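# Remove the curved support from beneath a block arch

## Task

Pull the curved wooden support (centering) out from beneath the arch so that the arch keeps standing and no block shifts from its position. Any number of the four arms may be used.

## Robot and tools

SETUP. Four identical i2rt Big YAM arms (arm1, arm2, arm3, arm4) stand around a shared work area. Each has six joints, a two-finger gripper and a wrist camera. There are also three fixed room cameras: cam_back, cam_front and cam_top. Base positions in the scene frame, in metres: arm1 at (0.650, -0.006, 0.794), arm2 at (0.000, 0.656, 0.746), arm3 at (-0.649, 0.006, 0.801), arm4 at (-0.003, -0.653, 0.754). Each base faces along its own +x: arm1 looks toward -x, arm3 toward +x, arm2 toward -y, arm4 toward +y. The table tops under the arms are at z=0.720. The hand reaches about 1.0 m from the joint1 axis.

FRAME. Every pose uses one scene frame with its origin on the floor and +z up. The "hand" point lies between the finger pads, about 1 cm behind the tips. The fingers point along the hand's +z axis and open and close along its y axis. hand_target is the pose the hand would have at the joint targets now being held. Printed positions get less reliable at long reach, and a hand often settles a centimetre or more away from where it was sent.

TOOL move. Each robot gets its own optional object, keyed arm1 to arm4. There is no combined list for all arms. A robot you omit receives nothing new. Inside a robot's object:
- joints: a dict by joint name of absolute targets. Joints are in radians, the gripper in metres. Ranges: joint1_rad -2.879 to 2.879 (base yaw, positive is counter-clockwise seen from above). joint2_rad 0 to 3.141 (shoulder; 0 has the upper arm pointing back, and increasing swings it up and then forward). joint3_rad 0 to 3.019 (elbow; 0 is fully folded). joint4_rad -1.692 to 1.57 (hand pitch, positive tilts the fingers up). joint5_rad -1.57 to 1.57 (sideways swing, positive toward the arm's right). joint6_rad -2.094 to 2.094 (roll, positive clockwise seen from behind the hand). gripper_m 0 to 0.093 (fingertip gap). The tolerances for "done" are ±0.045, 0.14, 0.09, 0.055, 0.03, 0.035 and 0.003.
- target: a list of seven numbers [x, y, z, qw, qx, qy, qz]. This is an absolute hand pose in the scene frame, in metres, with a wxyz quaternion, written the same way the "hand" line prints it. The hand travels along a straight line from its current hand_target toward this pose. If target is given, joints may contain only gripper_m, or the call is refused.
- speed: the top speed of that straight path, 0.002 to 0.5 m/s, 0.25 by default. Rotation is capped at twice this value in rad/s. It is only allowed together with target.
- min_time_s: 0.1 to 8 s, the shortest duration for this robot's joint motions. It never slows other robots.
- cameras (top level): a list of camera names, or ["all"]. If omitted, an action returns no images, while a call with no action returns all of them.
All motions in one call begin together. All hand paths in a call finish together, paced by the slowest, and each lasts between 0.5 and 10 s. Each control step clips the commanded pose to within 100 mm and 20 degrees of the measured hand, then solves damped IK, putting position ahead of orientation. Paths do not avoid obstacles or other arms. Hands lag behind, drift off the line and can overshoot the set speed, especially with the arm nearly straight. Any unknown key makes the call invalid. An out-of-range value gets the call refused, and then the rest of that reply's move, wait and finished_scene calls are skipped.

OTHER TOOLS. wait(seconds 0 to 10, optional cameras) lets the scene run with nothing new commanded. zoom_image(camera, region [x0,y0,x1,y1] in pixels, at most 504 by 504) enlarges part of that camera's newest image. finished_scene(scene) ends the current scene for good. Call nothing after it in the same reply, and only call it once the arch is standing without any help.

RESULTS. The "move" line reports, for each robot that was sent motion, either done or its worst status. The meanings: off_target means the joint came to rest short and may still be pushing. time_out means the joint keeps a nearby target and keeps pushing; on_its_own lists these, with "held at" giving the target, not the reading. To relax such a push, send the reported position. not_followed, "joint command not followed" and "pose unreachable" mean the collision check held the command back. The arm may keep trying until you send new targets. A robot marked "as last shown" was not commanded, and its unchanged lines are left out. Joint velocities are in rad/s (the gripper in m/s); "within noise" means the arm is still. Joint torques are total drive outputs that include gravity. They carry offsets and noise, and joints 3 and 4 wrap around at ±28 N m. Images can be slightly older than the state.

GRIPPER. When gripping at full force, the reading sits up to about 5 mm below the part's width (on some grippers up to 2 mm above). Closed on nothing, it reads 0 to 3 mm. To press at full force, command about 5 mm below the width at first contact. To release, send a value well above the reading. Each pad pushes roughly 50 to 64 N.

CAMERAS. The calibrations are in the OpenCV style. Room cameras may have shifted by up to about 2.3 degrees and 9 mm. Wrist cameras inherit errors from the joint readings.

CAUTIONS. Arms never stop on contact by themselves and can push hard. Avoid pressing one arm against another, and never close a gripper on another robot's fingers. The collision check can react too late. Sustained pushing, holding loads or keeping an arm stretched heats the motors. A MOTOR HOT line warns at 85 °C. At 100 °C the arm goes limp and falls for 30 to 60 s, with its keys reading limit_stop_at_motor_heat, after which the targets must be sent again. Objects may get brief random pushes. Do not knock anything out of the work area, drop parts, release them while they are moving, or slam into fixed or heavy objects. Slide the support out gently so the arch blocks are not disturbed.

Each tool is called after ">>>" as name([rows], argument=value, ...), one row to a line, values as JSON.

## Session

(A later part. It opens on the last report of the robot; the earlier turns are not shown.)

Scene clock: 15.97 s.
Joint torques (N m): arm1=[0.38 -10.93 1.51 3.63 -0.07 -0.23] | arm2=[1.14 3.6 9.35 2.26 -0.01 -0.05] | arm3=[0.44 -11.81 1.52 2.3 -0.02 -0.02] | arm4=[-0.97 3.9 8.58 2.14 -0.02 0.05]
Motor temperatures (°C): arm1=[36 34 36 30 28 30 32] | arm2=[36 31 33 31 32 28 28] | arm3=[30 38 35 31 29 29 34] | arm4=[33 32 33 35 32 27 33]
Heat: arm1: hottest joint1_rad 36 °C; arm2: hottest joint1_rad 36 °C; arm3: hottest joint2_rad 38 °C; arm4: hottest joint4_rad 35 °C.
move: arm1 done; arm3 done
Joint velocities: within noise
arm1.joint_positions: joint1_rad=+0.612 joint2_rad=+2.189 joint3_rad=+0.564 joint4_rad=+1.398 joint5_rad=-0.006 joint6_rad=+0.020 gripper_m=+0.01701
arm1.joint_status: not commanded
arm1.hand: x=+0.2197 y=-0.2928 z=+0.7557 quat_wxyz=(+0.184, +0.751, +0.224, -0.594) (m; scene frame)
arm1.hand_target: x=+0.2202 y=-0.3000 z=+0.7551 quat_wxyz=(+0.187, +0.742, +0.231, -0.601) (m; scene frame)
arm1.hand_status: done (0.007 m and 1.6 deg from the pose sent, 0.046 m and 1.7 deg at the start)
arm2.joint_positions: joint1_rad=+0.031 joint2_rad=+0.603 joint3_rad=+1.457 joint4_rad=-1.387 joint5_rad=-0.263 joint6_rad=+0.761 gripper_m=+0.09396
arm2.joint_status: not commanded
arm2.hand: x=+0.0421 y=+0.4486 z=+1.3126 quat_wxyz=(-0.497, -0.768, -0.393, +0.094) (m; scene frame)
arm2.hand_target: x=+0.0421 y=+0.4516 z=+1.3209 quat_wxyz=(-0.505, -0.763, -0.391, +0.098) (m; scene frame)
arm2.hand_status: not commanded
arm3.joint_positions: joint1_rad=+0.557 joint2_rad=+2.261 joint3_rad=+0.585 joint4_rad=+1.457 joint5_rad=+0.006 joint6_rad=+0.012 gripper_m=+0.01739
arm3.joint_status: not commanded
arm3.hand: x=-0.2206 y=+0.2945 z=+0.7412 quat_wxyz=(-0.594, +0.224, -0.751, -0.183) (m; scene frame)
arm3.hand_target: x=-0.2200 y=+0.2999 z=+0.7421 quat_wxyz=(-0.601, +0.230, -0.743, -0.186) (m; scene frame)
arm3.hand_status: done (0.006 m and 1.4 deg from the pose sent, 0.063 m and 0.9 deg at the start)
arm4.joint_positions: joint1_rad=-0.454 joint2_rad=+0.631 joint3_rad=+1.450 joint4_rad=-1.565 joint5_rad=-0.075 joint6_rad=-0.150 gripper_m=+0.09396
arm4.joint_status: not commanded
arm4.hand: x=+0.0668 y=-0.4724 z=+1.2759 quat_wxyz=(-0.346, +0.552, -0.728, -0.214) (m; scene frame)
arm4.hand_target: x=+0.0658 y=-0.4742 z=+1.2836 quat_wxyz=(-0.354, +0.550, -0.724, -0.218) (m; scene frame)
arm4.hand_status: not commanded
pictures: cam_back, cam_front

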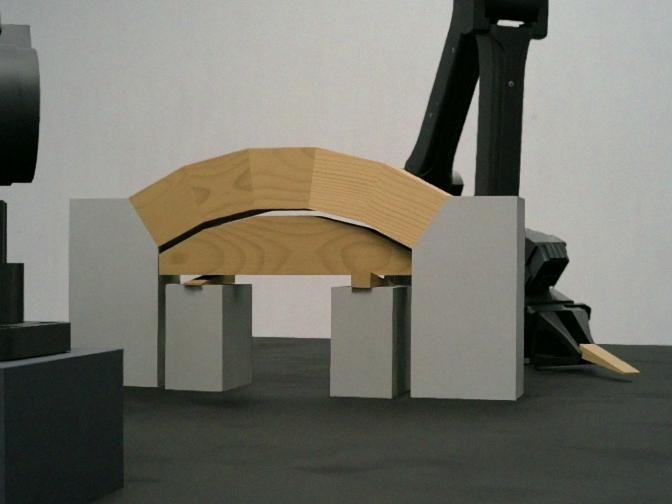

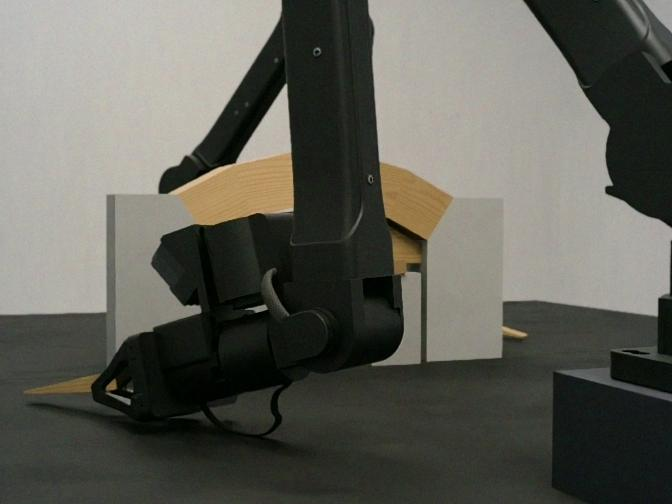

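>>> move(arm3={"joints": {"gripper_m": 0.05}, "min_time_s": 0.6}, arm1={"joints": {"gripper_m": 0.05}, "min_time_s": 0.6})

>>> move(arm3={"target": [-0.24, 0.285, 0.84, 0.6012, -0.2296, 0.7424, 0.1860], "speed": 0.2}, arm1={"target": [0.24, -0.285, 0.85, 0.1871, 0.7420, 0.2310, -0.6009], "speed": 0.2}, cameras=["arm3_cam_wrist", "arm1_cam_wrist", "cam_front"])

>>> move(arm3={"target": [-0.13, -0.0885, 0.90, 0.4616, 0.0177, 0.8868, -0.0092], "speed": 0.4}, arm1={"target": [0.085, 0.0725, 0.91, 0.0092, -0.8868, 0.0177, 0.4616], "speed": 0.4}, cameras=["arm3_cam_wrist", "arm1_cam_wrist", "cam_front", "cam_back"])

Scene clock: 17.27 s.
Joint torques (N m): arm1=[0.44 -10.99 1.52 3.62 -0.07 -0.23] | arm2=[1.08 3.84 9.32 2.3 -0.02 -0.06] | arm3=[0.26 -11.75 1.5 2.26 -0.01 -0.03] | arm4=[-0.79 4.19 8.59 2.09 0.01 0.05]
Motor temperatures (°C): arm1=[36 34 36 30 28 30 32] | arm2=[36 31 33 31 32 28 28] | arm3=[30 38 35 31 29 29 34] | arm4=[33 32 33 35 32 27 33]
Heat: arm1: hottest joint1_rad 36 °C; arm2: hottest joint1_rad 36 °C; arm3: hottest joint2_rad 38 °C; arm4: hottest joint4_rad 35 °C.
move: arm1 done; arm3 done
Joint velocities: within noise
arm1.joint_positions: joint1_rad=+0.612 joint2_rad=+2.189 joint3_rad=+0.564 joint4_rad=+1.398 joint5_rad=-0.006 joint6_rad=+0.020 gripper_m=+0.04984
arm1.joint_status: all done
arm1.hand: x=+0.2197 y=-0.2928 z=+0.7557 quat_wxyz=(+0.184, +0.751, +0.224, -0.594) (m; scene frame)
arm1.hand_target: x=+0.2202 y=-0.3000 z=+0.7550 quat_wxyz=(+0.187, +0.742, +0.231, -0.601) (m; scene frame)
arm1.hand_status: not commanded
arm2, arm4: as last shown
arm3.joint_positions: joint1_rad=+0.557 joint2_rad=+2.261 joint3_rad=+0.585 joint4_rad=+1.457 joint5_rad=+0.006 joint6_rad=+0.011 gripper_m=+0.04984
arm3.joint_status: all done
arm3.hand: x=-0.2206 y=+0.2945 z=+0.7412 quat_wxyz=(-0.594, +0.224, -0.751, -0.183) (m; scene frame)
arm3.hand_target: x=-0.2200 y=+0.2999 z=+0.7421 quat_wxyz=(-0.601, +0.230, -0.743, -0.186) (m; scene frame)
arm3.hand_status: not commanded
pictures: none

Scene clock: 18.67 s.
Joint torques (N m): arm1=[-0.09 -11.34 1.78 1.77 -0.12 -0.23] | arm2=[1.2 3.78 9.4 2.26 -0.03 -0.07] | arm3=[0.09 -12.51 2.41 1.11 -0.03 -0.03] | arm4=[-1.03 4.13 8.62 2.1 0 0.02]
Motor temperatures (°C): arm1=[36 34 36 30 28 30 32] | arm2=[36 31 33 31 32 28 28] | arm3=[30 38 35 31 29 29 34] | arm4=[33 32 33 35 32 27 33]
Heat: arm1: hottest joint1_rad 36 °C; arm2: hottest joint1_rad 36 °C; arm3: hottest joint2_rad 38 °C; arm4: hottest joint4_rad 35 °C.
move: arm1 done; arm3 done
Joint velocities: within noise
arm1.joint_positions: joint1_rad=+0.612 joint2_rad=+1.827 joint3_rad=+0.448 joint4_rad=+1.181 joint5_rad=-0.011 joint6_rad=+0.019 gripper_m=+0.04993
arm1.joint_status: not commanded
arm1.hand: x=+0.2356 y=-0.2844 z=+0.8492 quat_wxyz=(+0.189, +0.741, +0.223, -0.604) (m; scene frame)
arm1.hand_target: x=+0.2400 y=-0.2850 z=+0.8500 quat_wxyz=(+0.187, +0.742, +0.231, -0.601) (m; scene frame)
arm1.hand_status: done (0.004 m and 1.0 deg from the pose sent, 0.097 m and 1.6 deg at the start)
arm2, arm4: as last shown
arm3.joint_positions: joint1_rad=+0.557 joint2_rad=+1.896 joint3_rad=+0.444 joint4_rad=+1.245 joint5_rad=+0.002 joint6_rad=+0.011 gripper_m=+0.04993
arm3.joint_status: not commanded
arm3.hand: x=-0.2386 y=+0.2832 z=+0.8332 quat_wxyz=(-0.598, +0.224, -0.747, -0.186) (m; scene frame)
arm3.hand_target: x=-0.2400 y=+0.2849 z=+0.8398 quat_wxyz=(-0.601, +0.230, -0.742, -0.186) (m; scene frame)
arm3.hand_status: done (0.007 m and 0.8 deg from the pose sent, 0.101 m and 1.4 deg at the start)
pictures: arm1_cam_wrist, arm3_cam_wrist, cam_front
camera_calibration:
arm1_cam_wrist: T_world_to_cam=[[-0.548148, 0.836342, -0.00816322, 0.372791], [0.614548, 0.396123, -0.682215, 0.550348], [-0.567331, -0.378972, -0.731106, 0.774552], [0, 0, 0, 1]] pos_world=[0.305557, -0.236253, 0.944778]
arm3_cam_wrist: T_world_to_cam=[[0.567636, -0.823114, -0.0165007, 0.383113], [-0.636685, -0.426188, -0.642647, 0.506184], [0.52194, 0.375295, -0.765984, 0.784252], [0, 0, 0, 1]] pos_world=[-0.304521, 0.236749, 0.932344]

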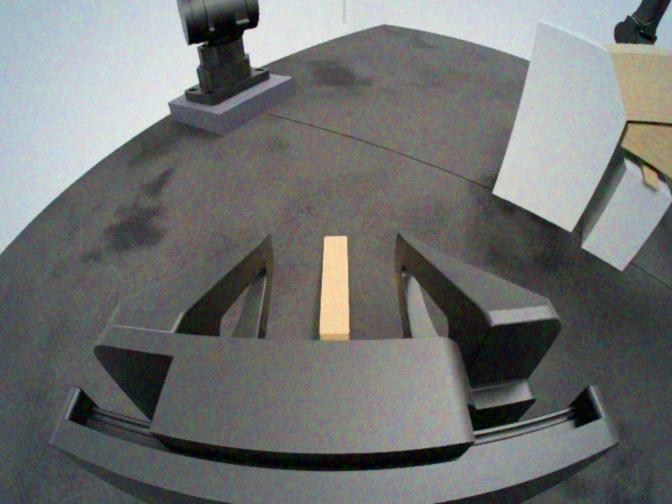

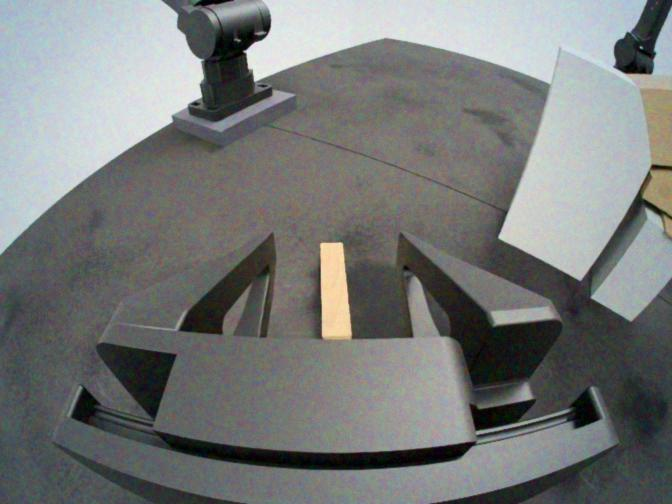

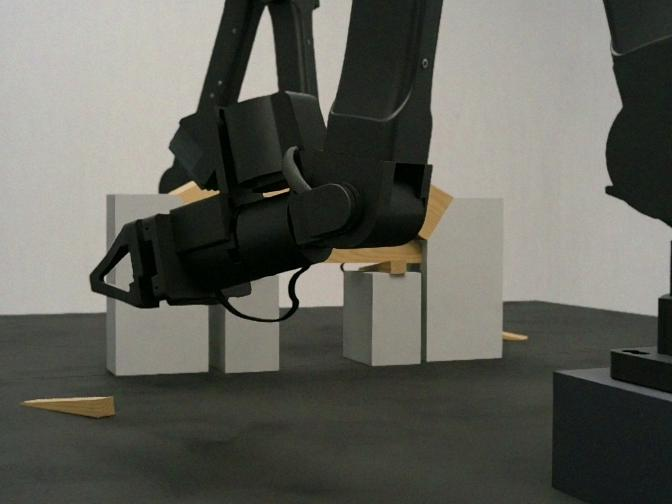

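Scene clock: 20.67 s.
Joint torques (N m): arm1=[-1.03 -9.52 9.68 1.39 0.05 -0.24] | arm2=[1.14 3.84 9.36 2.29 -0.01 -0.07] | arm3=[-0.56 -8.76 12.51 0.81 0.06 -0.07] | arm4=[-1.44 4.25 8.55 2.21 0.03 0.03]
Motor temperatures (°C): arm1=[36 34 36 30 28 30 32] | arm2=[36 31 33 31 32 28 28] | arm3=[30 39 35 31 29 29 34] | arm4=[33 32 33 35 32 27 33]
Heat: arm1: hottest joint1_rad 36 °C; arm2: hottest joint1_rad 36 °C; arm3: hottest joint2_rad 39 °C; arm4: hottest joint4_rad 35 °C.
move: arm1 off_target; arm3 off_target
Joint velocities: within noise
arm1.joint_positions: joint1_rad=-0.145 joint2_rad=+1.535 joint3_rad=+0.779 joint4_rad=+0.123 joint5_rad=-0.117 joint6_rad=-0.058 gripper_m=+0.04993
arm1.joint_status: not commanded
arm1.hand: x=+0.1022 y=+0.0671 z=+0.9007 quat_wxyz=(-0.004, +0.890, -0.021, -0.456) (m; scene frame)
arm1.hand_target: x=+0.0860 y=+0.0723 z=+0.9103 quat_wxyz=(-0.009, +0.887, -0.018, -0.462) (m; scene frame)
arm1.hand_status: off_target (0.020 m and 1.0 deg from the pose sent, 0.392 m and 42.9 deg at the start)
arm2, arm4: as last shown
arm3.joint_positions: joint1_rad=-0.272 joint2_rad=+1.464 joint3_rad=+0.644 joint4_rad=+0.181 joint5_rad=-0.164 joint6_rad=-0.096 gripper_m=+0.04993
arm3.joint_status: not commanded
arm3.hand: x=-0.1492 y=-0.0837 z=+0.8859 quat_wxyz=(-0.450, -0.023, -0.893, +0.004) (m; scene frame)
arm3.hand_target: x=-0.1311 y=-0.0883 z=+0.9004 quat_wxyz=(-0.462, -0.018, -0.887, +0.009) (m; scene frame)
arm3.hand_status: off_target (0.024 m and 1.7 deg from the pose sent, 0.393 m and 42.3 deg at the start)
pictures: arm1_cam_wrist, arm3_cam_wrist, cam_back, cam_front
camera_calibration:
arm1_cam_wrist: T_world_to_cam=[[0.0524783, 0.998609, -0.00514164, -0.0689229], [0.945422, -0.0513401, -0.321778, 0.19978], [-0.321594, 0.0120253, -0.946801, 1.01265], [0, 0, 0, 1]] pos_world=[0.140401, 0.0669063, 1.0227]
arm3_cam_wrist: T_world_to_cam=[[-0.0368513, -0.998992, -0.0256413, -0.0655344], [-0.960665, 0.0424816, -0.27444, 0.105317], [0.275253, 0.0145192, -0.961262, 1.02165], [0, 0, 0, 1]] pos_world=[-0.182452, -0.0847759, 1.00929]

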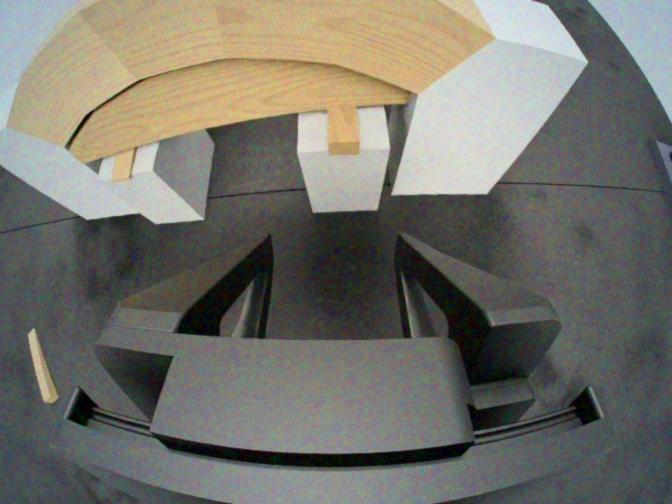

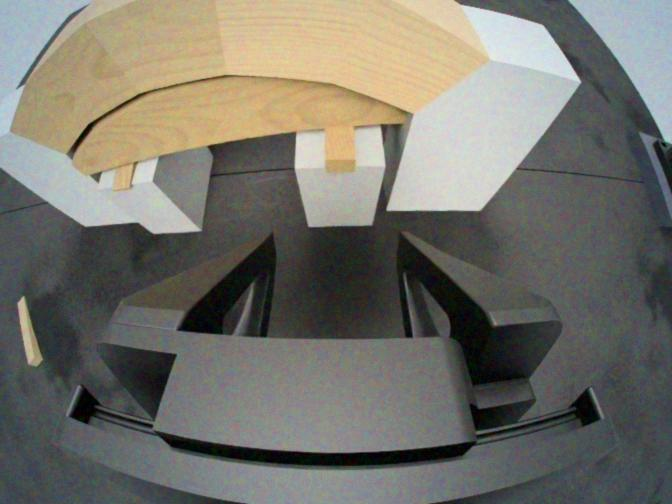

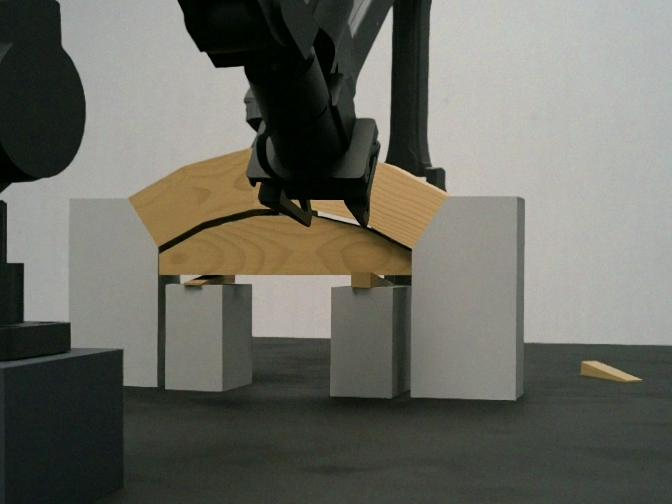

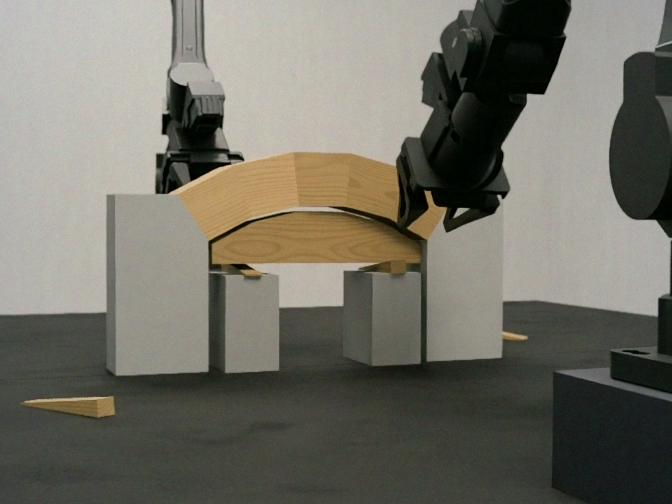

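>>> move(arm3={"target": [-0.057, -0.0895, 0.870, 0.4616, 0.0177, 0.8868, -0.0092], "speed": 0.12}, arm1={"target": [0.014, 0.0755, 0.890, 0.0092, -0.8868, 0.0177, 0.4616], "speed": 0.12}, cameras=["arm3_cam_wrist", "arm1_cam_wrist"])

Scene clock: 22.43 s.
Joint torques (N m): arm1=[0.56 -11.93 9.73 1.7 0.05 -0.11] | arm2=[1.32 3.78 9.31 2.29 -0.02 -0.05] | arm3=[0.5 -11.34 12.22 1.96 0.2 0.18] | arm4=[-1.08 3.96 8.59 2.13 0 0.03]
Motor temperatures (°C): arm1=[36 34 37 30 28 30 32] | arm2=[36 31 33 31 32 28 28] | arm3=[30 39 36 31 29 29 34] | arm4=[33 32 33 35 32 27 32]
Heat: arm1: hottest joint3_rad 37 °C; arm2: hottest joint1_rad 36 °C; arm3: hottest joint2_rad 39 °C; arm4: hottest joint4_rad 35 °C.
move: arm1 off_target; arm3 off_target
Joint velocities: within noise
arm1.joint_positions: joint1_rad=-0.143 joint2_rad=+1.719 joint3_rad=+0.965 joint4_rad=+0.123 joint5_rad=-0.102 joint6_rad=-0.058 gripper_m=+0.04993
arm1.joint_status: not commanded
arm1.hand: x=+0.0337 y=+0.0803 z=+0.8855 quat_wxyz=(-0.010, +0.889, -0.024, -0.457) (m; scene frame)
arm1.hand_target: x=+0.0151 y=+0.0753 z=+0.8904 quat_wxyz=(-0.009, +0.887, -0.018, -0.462) (m; scene frame)
arm1.hand_status: off_target (0.021 m and 1.0 deg from the pose sent, 0.089 m and 1.0 deg at the start)
arm2, arm4: as last shown
arm3.joint_positions: joint1_rad=-0.246 joint2_rad=+1.682 joint3_rad=+0.818 joint4_rad=+0.203 joint5_rad=-0.139 joint6_rad=-0.094 gripper_m=+0.04993
arm3.joint_status: not commanded
arm3.hand: x=-0.0825 y=-0.0889 z=+0.8546 quat_wxyz=(-0.439, -0.019, -0.898, +0.007) (m; scene frame)
arm3.hand_target: x=-0.0587 y=-0.0890 z=+0.8709 quat_wxyz=(-0.462, -0.018, -0.887, +0.009) (m; scene frame)
arm3.hand_status: off_target (0.030 m and 2.9 deg from the pose sent, 0.094 m and 1.7 deg at the start)
pictures: arm1_cam_wrist, arm3_cam_wrist
camera_calibration:
arm1_cam_wrist: T_world_to_cam=[[0.0625325, 0.998035, 0.00397765, -0.0868186], [0.944713, -0.0579052, -0.322745, 0.261755], [-0.32188, 0.0239398, -0.946478, 0.974743], [0, 0, 0, 1]] pos_world=[0.0718961, 0.0784699, 1.0074]
arm3_cam_wrist: T_world_to_cam=[[-0.0323782, -0.999353, -0.015672, -0.0771992], [-0.967337, 0.0352776, -0.251026, 0.139742], [0.251417, 0.00703232, -0.967853, 0.97629], [0, 0, 0, 1]] pos_world=[-0.112778, -0.0889446, 0.978775]

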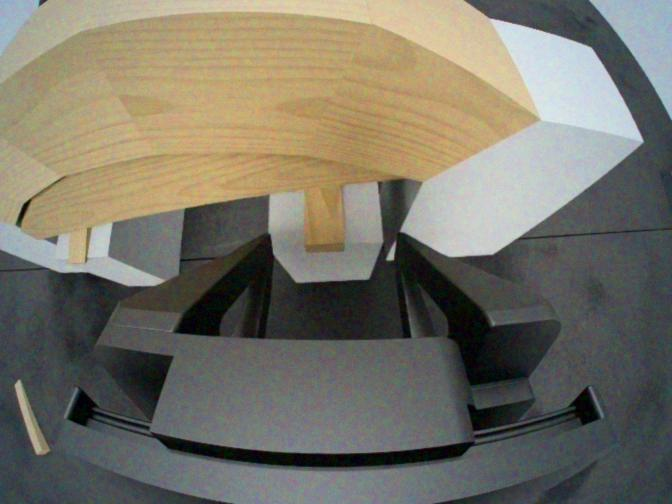

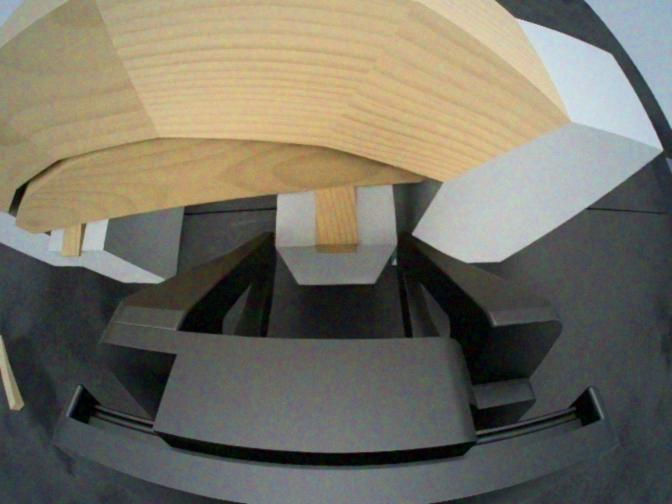

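>>> move(arm3={"target": [-0.0488, -0.0895, 0.880, 0.4616, 0.0177, 0.8868, -0.0092], "speed": 0.1, "joints": {"gripper_m": 0.044}}, arm1={"target": [0.0052, 0.0700, 0.895, 0.0092, -0.8868, 0.0177, 0.4616], "speed": 0.1, "joints": {"gripper_m": 0.044}}, cameras=["arm3_cam_wrist", "arm1_cam_wrist"])

Scene clock: 23.90 s.
Joint torques (N m): arm1=[0.44 -12.28 9.89 1.4 0.06 -0.03] | arm2=[1.08 3.72 9.36 2.26 -0.02 -0.06] | arm3=[0.38 -11.93 12.49 0.87 0.2 0.19] | arm4=[-0.97 3.96 8.64 2.15 -0.01 0]
Motor temperatures (°C): arm1=[36 34 37 30 28 30 32] | arm2=[36 31 34 31 32 28 28] | arm3=[30 39 37 31 29 29 34] | arm4=[33 32 33 35 32 27 32]
Heat: arm1: hottest joint3_rad 37 °C; arm2: hottest joint1_rad 36 °C; arm3: hottest joint2_rad 39 °C; arm4: hottest joint4_rad 35 °C.
move: arm1 off_target; arm3 off_target
Joint velocities: within noise
arm1.joint_positions: joint1_rad=-0.128 joint2_rad=+1.726 joint3_rad=+0.993 joint4_rad=+0.109 joint5_rad=-0.091 joint6_rad=-0.058 gripper_m=+0.04409
arm1.joint_status: all done
arm1.hand: x=+0.0238 y=+0.0745 z=+0.8914 quat_wxyz=(-0.012, +0.888, -0.020, -0.459) (m; scene frame)
arm1.hand_target: x=+0.0063 y=+0.0698 z=+0.8952 quat_wxyz=(-0.009, +0.887, -0.018, -0.462) (m; scene frame)
arm1.hand_status: off_target (0.019 m and 0.5 deg from the pose sent, 0.032 m and 1.0 deg at the start)
arm2, arm4: as last shown
arm3.joint_positions: joint1_rad=-0.244 joint2_rad=+1.683 joint3_rad=+0.850 joint4_rad=+0.196 joint5_rad=-0.135 joint6_rad=-0.092 gripper_m=+0.04409
arm3.joint_status: all done
arm3.hand: x=-0.0696 y=-0.0911 z=+0.8674 quat_wxyz=(-0.450, -0.018, -0.893, +0.010) (m; scene frame)
arm3.hand_target: x=-0.0501 y=-0.0893 z=+0.8804 quat_wxyz=(-0.462, -0.018, -0.887, +0.009) (m; scene frame)
arm3.hand_status: off_target (0.024 m and 1.5 deg from the pose sent, 0.042 m and 2.9 deg at the start)
pictures: arm1_cam_wrist, arm3_cam_wrist
camera_calibration:
arm1_cam_wrist: T_world_to_cam=[[0.0567099, 0.998331, 0.0109312, -0.0865762], [0.943311, -0.0499917, -0.328123, 0.276864], [-0.327029, 0.0289194, -0.944572, 0.975355], [0, 0, 0, 1]] pos_world=[0.0627103, 0.072066, 1.01308]
arm3_cam_wrist: T_world_to_cam=[[-0.0336569, -0.999375, -0.0107996, -0.0831353], [-0.960877, 0.035329, -0.274712, 0.176559], [0.274922, 0.00113112, -0.961466, 0.981008], [0, 0, 0, 1]] pos_world=[-0.102847, -0.0904306, 0.99081]

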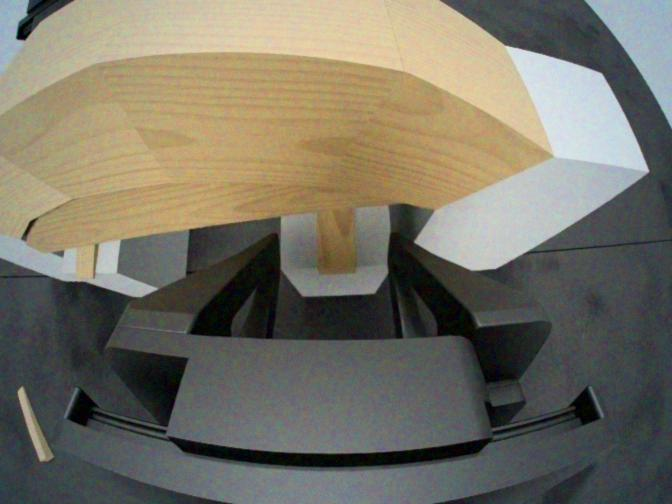

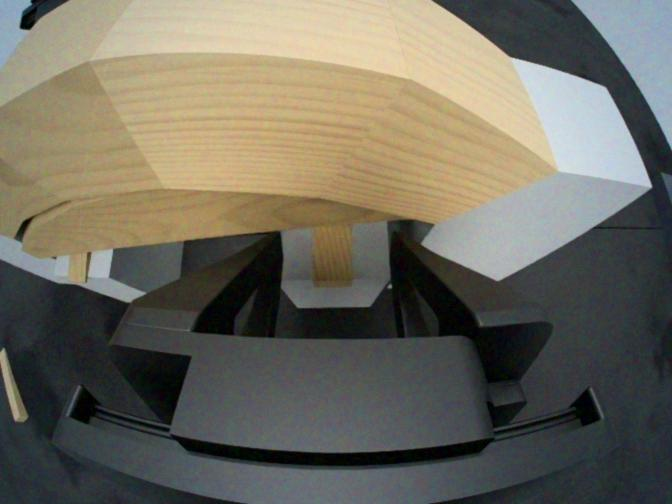

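>>> move(arm3={"target": [-0.0584, -0.0880, 0.830, 0.4616, 0.0177, 0.8868, -0.0092], "speed": 0.07}, arm1={"target": [0.0063, 0.0690, 0.857, 0.0092, -0.8868, 0.0177, 0.4616], "speed": 0.07}, cameras=["arm3_cam_wrist", "arm1_cam_wrist", "cam_front", "cam_back"])

>>> zoom_image(camera="cam_front", region=[340, 200, 460, 300])

>>> zoom_image(camera="cam_back", region=[320, 200, 440, 310])

Scene clock: 25.77 s.
Joint torques (N m): arm1=[0.62 -13.04 7.5 3.23 0.07 -0.01] | arm2=[1.2 3.78 9.33 2.24 -0.02 -0.07] | arm3=[0.38 -12.45 7.16 2.06 0.21 0.18] | arm4=[-1.38 3.78 8.66 2.04 0 0.02]
Motor temperatures (°C): arm1=[36 34 38 30 28 30 32] | arm2=[36 31 34 31 32 28 28] | arm3=[30 39 37 31 29 29 34] | arm4=[33 32 33 35 32 27 32]
Heat: arm1: hottest joint3_rad 38 °C; arm2: hottest joint1_rad 36 °C; arm3: hottest joint2_rad 39 °C; arm4: hottest joint4_rad 35 °C.
move: arm1 off_target; arm3 done
Joint velocities: within noise
arm1.joint_positions: joint1_rad=-0.127 joint2_rad=+1.798 joint3_rad=+0.993 joint4_rad=+0.168 joint5_rad=-0.090 joint6_rad=-0.058 gripper_m=+0.04409
arm1.joint_status: not commanded
arm1.hand: x=+0.0189 y=+0.0753 z=+0.8590 quat_wxyz=(-0.011, +0.891, -0.020, -0.453) (m; scene frame)
arm1.hand_target: x=+0.0069 y=+0.0687 z=+0.8570 quat_wxyz=(-0.009, +0.887, -0.018, -0.461) (m; scene frame)
arm1.hand_status: off_target (0.014 m and 1.1 deg from the pose sent, 0.039 m and 0.5 deg at the start)
arm2, arm4: as last shown
arm3.joint_positions: joint1_rad=-0.244 joint2_rad=+1.780 joint3_rad=+0.850 joint4_rad=+0.318 joint5_rad=-0.135 joint6_rad=-0.092 gripper_m=+0.04409
arm3.joint_status: not commanded
arm3.hand: x=-0.0599 y=-0.0934 z=+0.8359 quat_wxyz=(-0.460, -0.017, -0.887, +0.012) (m; scene frame)
arm3.hand_target: x=-0.0586 y=-0.0881 z=+0.8300 quat_wxyz=(-0.461, -0.018, -0.887, +0.009) (m; scene frame)
arm3.hand_status: done (0.008 m and 0.4 deg from the pose sent, 0.039 m and 1.5 deg at the start)
pictures: arm1_cam_wrist, arm3_cam_wrist, cam_back, cam_front
camera_calibration:
arm1_cam_wrist: T_world_to_cam=[[0.0571674, 0.998308, 0.0106204, -0.0864762], [0.947421, -0.0508925, -0.315916, 0.260463], [-0.314841, 0.0281221, -0.948728, 0.946536], [0, 0, 0, 1]] pos_world=[0.0561843, 0.072967, 0.981208]
arm3_cam_wrist: T_world_to_cam=[[-0.0332649, -0.999424, -0.00669017, -0.0888479], [-0.954149, 0.0337489, -0.297422, 0.196494], [0.297477, -0.00351031, -0.954723, 0.94341], [0, 0, 0, 1]] pos_world=[-0.0961138, -0.0921166, 0.958542]

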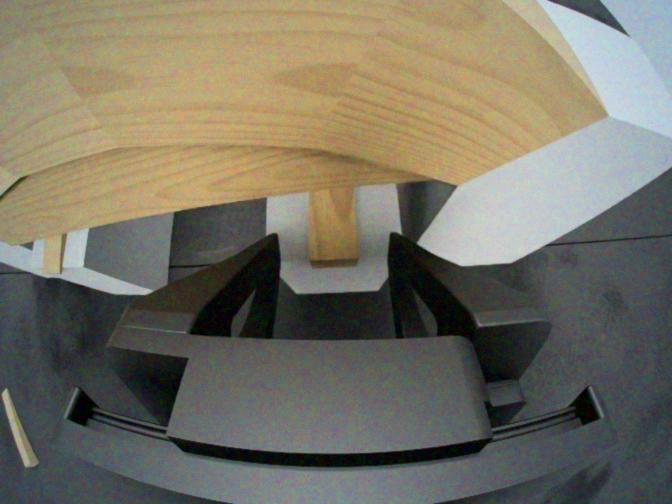

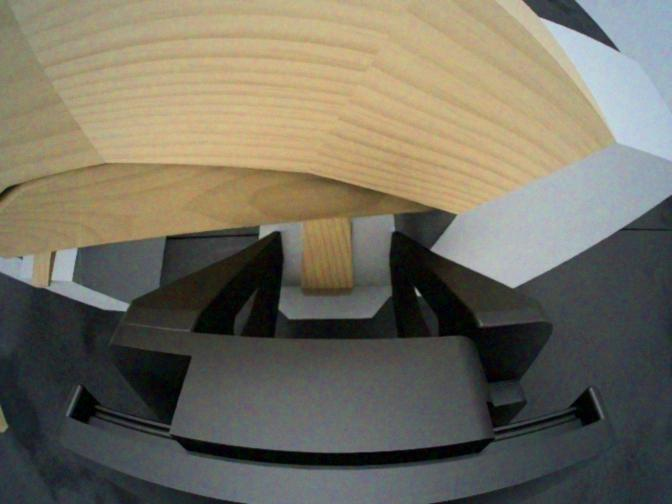

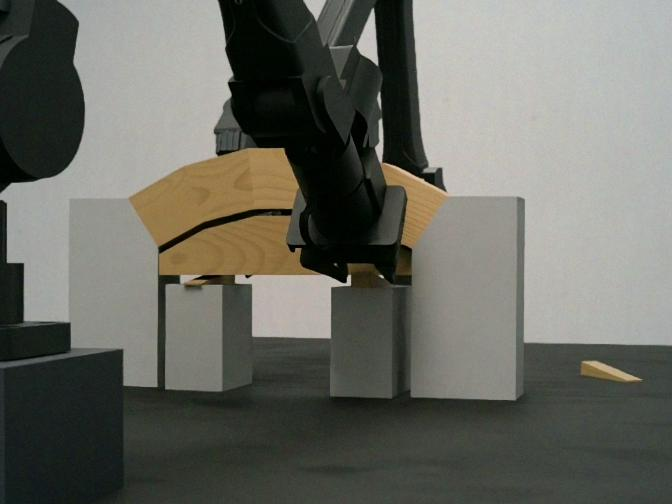

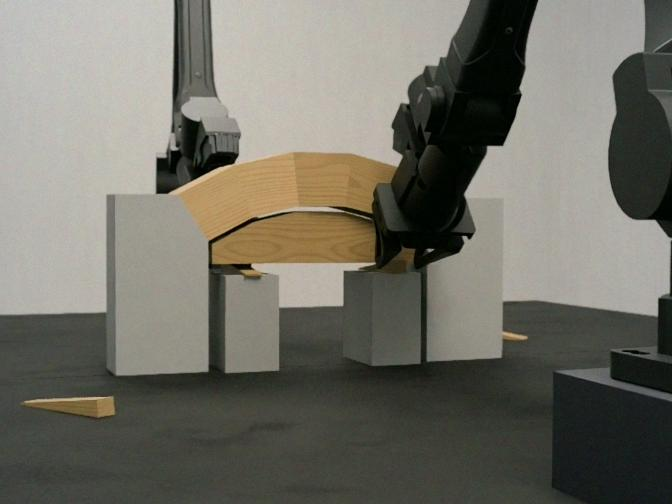

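Scaled by 4.200 from the camera's 672x504 image, which has a finer 960x720 frame.

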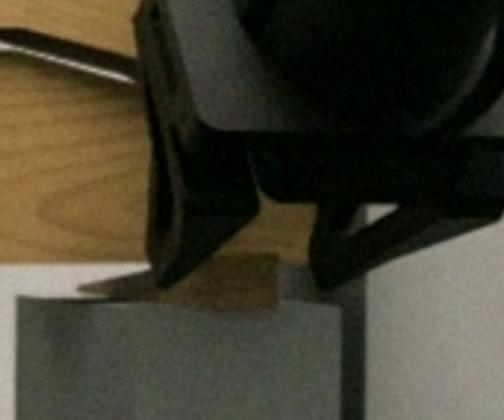

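Scaled by 4.200 from the camera's 672x504 image, which has a finer 960x720 frame.

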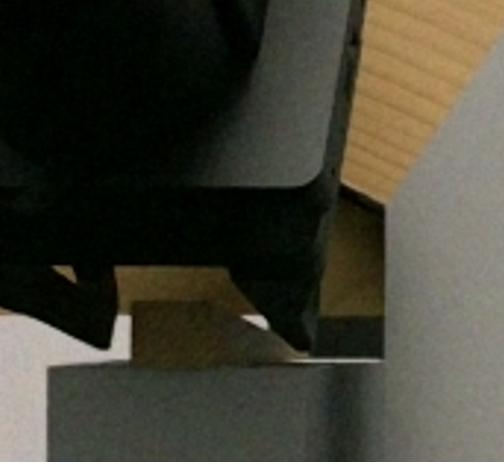

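>>> move(arm3={"joints": {"gripper_m": 0.013}}, arm1={"joints": {"gripper_m": 0.013}})

>>> move(arm3={"target": [-0.1084, -0.0860, 0.832, 0.4616, 0.0177, 0.8868, -0.0092], "speed": 0.07}, arm1={"target": [0.0563, 0.0670, 0.860, 0.0092, -0.8868, 0.0177, 0.4616], "speed": 0.07}, cameras=["arm3_cam_wrist", "arm1_cam_wrist", "cam_front", "cam_back"])

Scene clock: 27.07 s.
Joint torques (N m): arm1=[0.67 -12.92 7.54 3.21 0.06 -0.01] | arm2=[1.32 3.6 9.39 2.28 0 -0.05] | arm3=[0.32 -12.63 7.17 2.04 0.21 0.18] | arm4=[-1.38 4.07 8.58 2.18 0.01 0.01]
Motor temperatures (°C): arm1=[36 34 38 30 28 30 32] | arm2=[36 31 34 31 32 28 28] | arm3=[30 39 37 31 29 29 34] | arm4=[33 32 33 35 32 27 32]
Heat: arm1: hottest joint3_rad 38 °C; arm2: hottest joint1_rad 36 °C; arm3: hottest joint2_rad 39 °C; arm4: hottest joint4_rad 35 °C.
move: arm1 off_target; arm3 off_target
Joint velocities: within noise
arm1.joint_positions: joint1_rad=-0.127 joint2_rad=+1.798 joint3_rad=+0.993 joint4_rad=+0.168 joint5_rad=-0.089 joint6_rad=-0.058 gripper_m=+0.01695
arm1.joint_status: gripper_m off_target (ended at +0.01698, target +0.01300)
arm1.hand: x=+0.0189 y=+0.0753 z=+0.8590 quat_wxyz=(-0.012, +0.891, -0.020, -0.453) (m; scene frame)
arm1.hand_target: x=+0.0070 y=+0.0688 z=+0.8570 quat_wxyz=(-0.009, +0.887, -0.018, -0.461) (m; scene frame)
arm1.hand_status: not commanded
arm2, arm4: as last shown
arm3.joint_positions: joint1_rad=-0.244 joint2_rad=+1.780 joint3_rad=+0.850 joint4_rad=+0.318 joint5_rad=-0.135 joint6_rad=-0.092 gripper_m=+0.01768
arm3.joint_status: gripper_m off_target (ended at +0.01771, target +0.01300)
arm3.hand: x=-0.0599 y=-0.0932 z=+0.8359 quat_wxyz=(-0.460, -0.017, -0.887, +0.012) (m; scene frame)
arm3.hand_target: x=-0.0586 y=-0.0881 z=+0.8300 quat_wxyz=(-0.461, -0.018, -0.887, +0.009) (m; scene frame)
arm3.hand_status: not commanded
pictures: none

Scene clock: 28.37 s.
Joint torques (N m): arm1=[-0.26 -15.03 4.16 2.73 -0.2 -0.09] | arm2=[1.38 3.78 9.35 2.35 -0.01 -0.07] | arm3=[-1.03 -14.04 5.09 1.35 -0.17 0.07] | arm4=[-0.97 4.13 8.57 2.18 -0.03 0]
Motor temperatures (°C): arm1=[36 34 38 30 28 30 32] | arm2=[36 31 34 31 32 28 28] | arm3=[30 39 37 31 29 29 34] | arm4=[33 32 33 35 32 27 32]
Heat: arm1: hottest joint3_rad 38 °C; arm2: hottest joint1_rad 36 °C; arm3: hottest joint2_rad 39 °C; arm4: hottest joint4_rad 35 °C.
move: arm1 done; arm3 done
Joint velocities: within noise
arm1.joint_positions: joint1_rad=-0.127 joint2_rad=+1.740 joint3_rad=+0.890 joint4_rad=+0.224 joint5_rad=-0.091 joint6_rad=-0.058 gripper_m=+0.01695
arm1.joint_status: not commanded
arm1.hand: x=+0.0504 y=+0.0702 z=+0.8575 quat_wxyz=(-0.011, +0.889, -0.019, -0.458) (m; scene frame)
arm1.hand_target: x=+0.0562 y=+0.0670 z=+0.8598 quat_wxyz=(-0.009, +0.887, -0.018, -0.462) (m; scene frame)
arm1.hand_status: done (0.007 m and 0.6 deg from the pose sent, 0.038 m and 1.1 deg at the start)
arm2.joint_positions: joint1_rad=+0.031 joint2_rad=+0.603 joint3_rad=+1.457 joint4_rad=-1.387 joint5_rad=-0.263 joint6_rad=+0.761 gripper_m=+0.09396
arm2.joint_status: not commanded
arm2.hand: x=+0.0421 y=+0.4486 z=+1.3126 quat_wxyz=(-0.497, -0.768, -0.393, +0.094) (m; scene frame)
arm2.hand_target: x=+0.0421 y=+0.4516 z=+1.3209 quat_wxyz=(-0.505, -0.763, -0.391, +0.098) (m; scene frame)
arm2.hand_status: not commanded
arm3.joint_positions: joint1_rad=-0.244 joint2_rad=+1.716 joint3_rad=+0.726 joint4_rad=+0.385 joint5_rad=-0.142 joint6_rad=-0.092 gripper_m=+0.01768
arm3.joint_status: not commanded
arm3.hand: x=-0.0999 y=-0.0837 z=+0.8331 quat_wxyz=(-0.464, -0.015, -0.886, +0.010) (m; scene frame)
arm3.hand_target: x=-0.1083 y=-0.0859 z=+0.8319 quat_wxyz=(-0.462, -0.018, -0.887, +0.009) (m; scene frame)
arm3.hand_status: done (0.009 m and 0.4 deg from the pose sent, 0.049 m and 0.3 deg at the start)
arm4.joint_positions: joint1_rad=-0.454 joint2_rad=+0.631 joint3_rad=+1.450 joint4_rad=-1.565 joint5_rad=-0.075 joint6_rad=-0.150 gripper_m=+0.09396
arm4.joint_status: not commanded
arm4.hand: x=+0.0668 y=-0.4724 z=+1.2759 quat_wxyz=(-0.346, +0.552, -0.728, -0.214) (m; scene frame)
arm4.hand_target: x=+0.0658 y=-0.4742 z=+1.2836 quat_wxyz=(-0.354, +0.550, -0.724, -0.218) (m; scene frame)
arm4.hand_status: not commanded
pictures: arm1_cam_wrist, arm3_cam_wrist, cam_back, cam_front
camera_calibration:
arm1_cam_wrist: T_world_to_cam=[[0.0559266, 0.998378, 0.0106837, -0.0831982], [0.944077, -0.0493962, -0.326005, 0.238577], [-0.324949, 0.0283186, -0.945308, 0.952729], [0, 0, 0, 1]] pos_world=[0.0890064, 0.0678681, 0.979288]
arm3_cam_wrist: T_world_to_cam=[[-0.0274612, -0.999581, -0.00916668, -0.0778839], [-0.952093, 0.0289484, -0.304435, 0.162903], [0.304573, 0.000367395, -0.952489, 0.951789], [0, 0, 0, 1]] pos_world=[-0.136929, -0.0829168, 0.955448]

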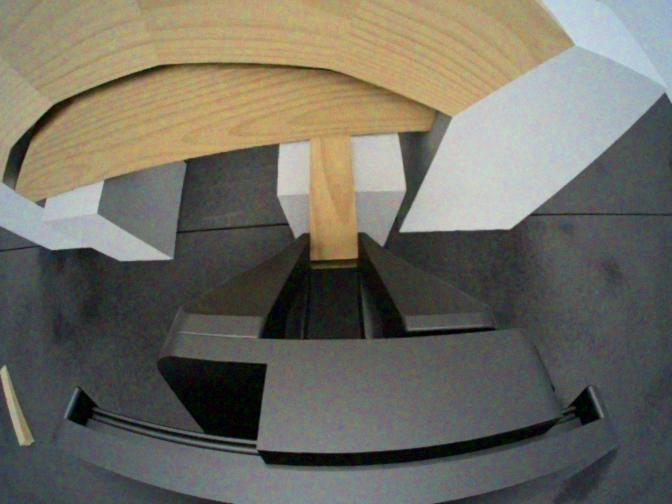

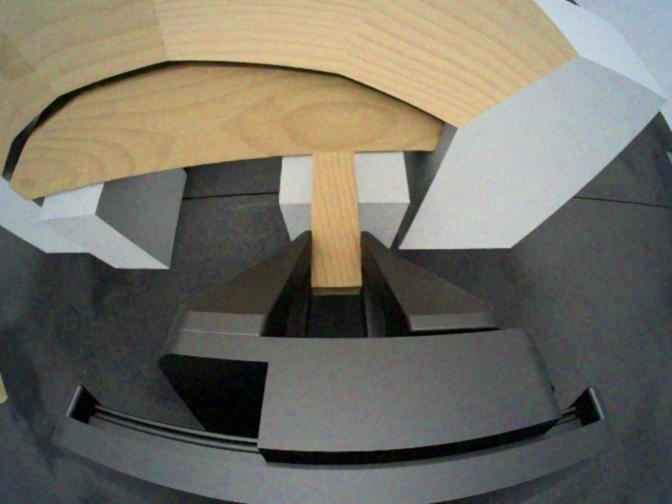

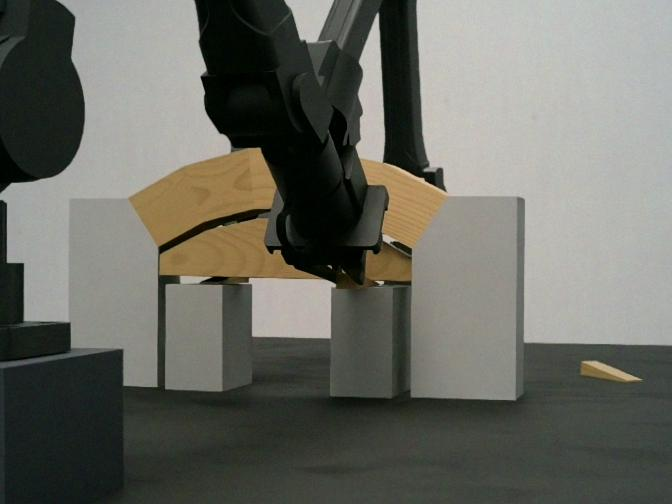

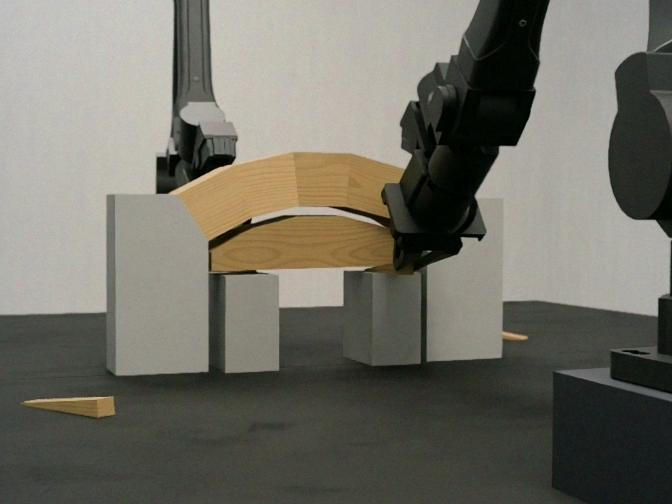

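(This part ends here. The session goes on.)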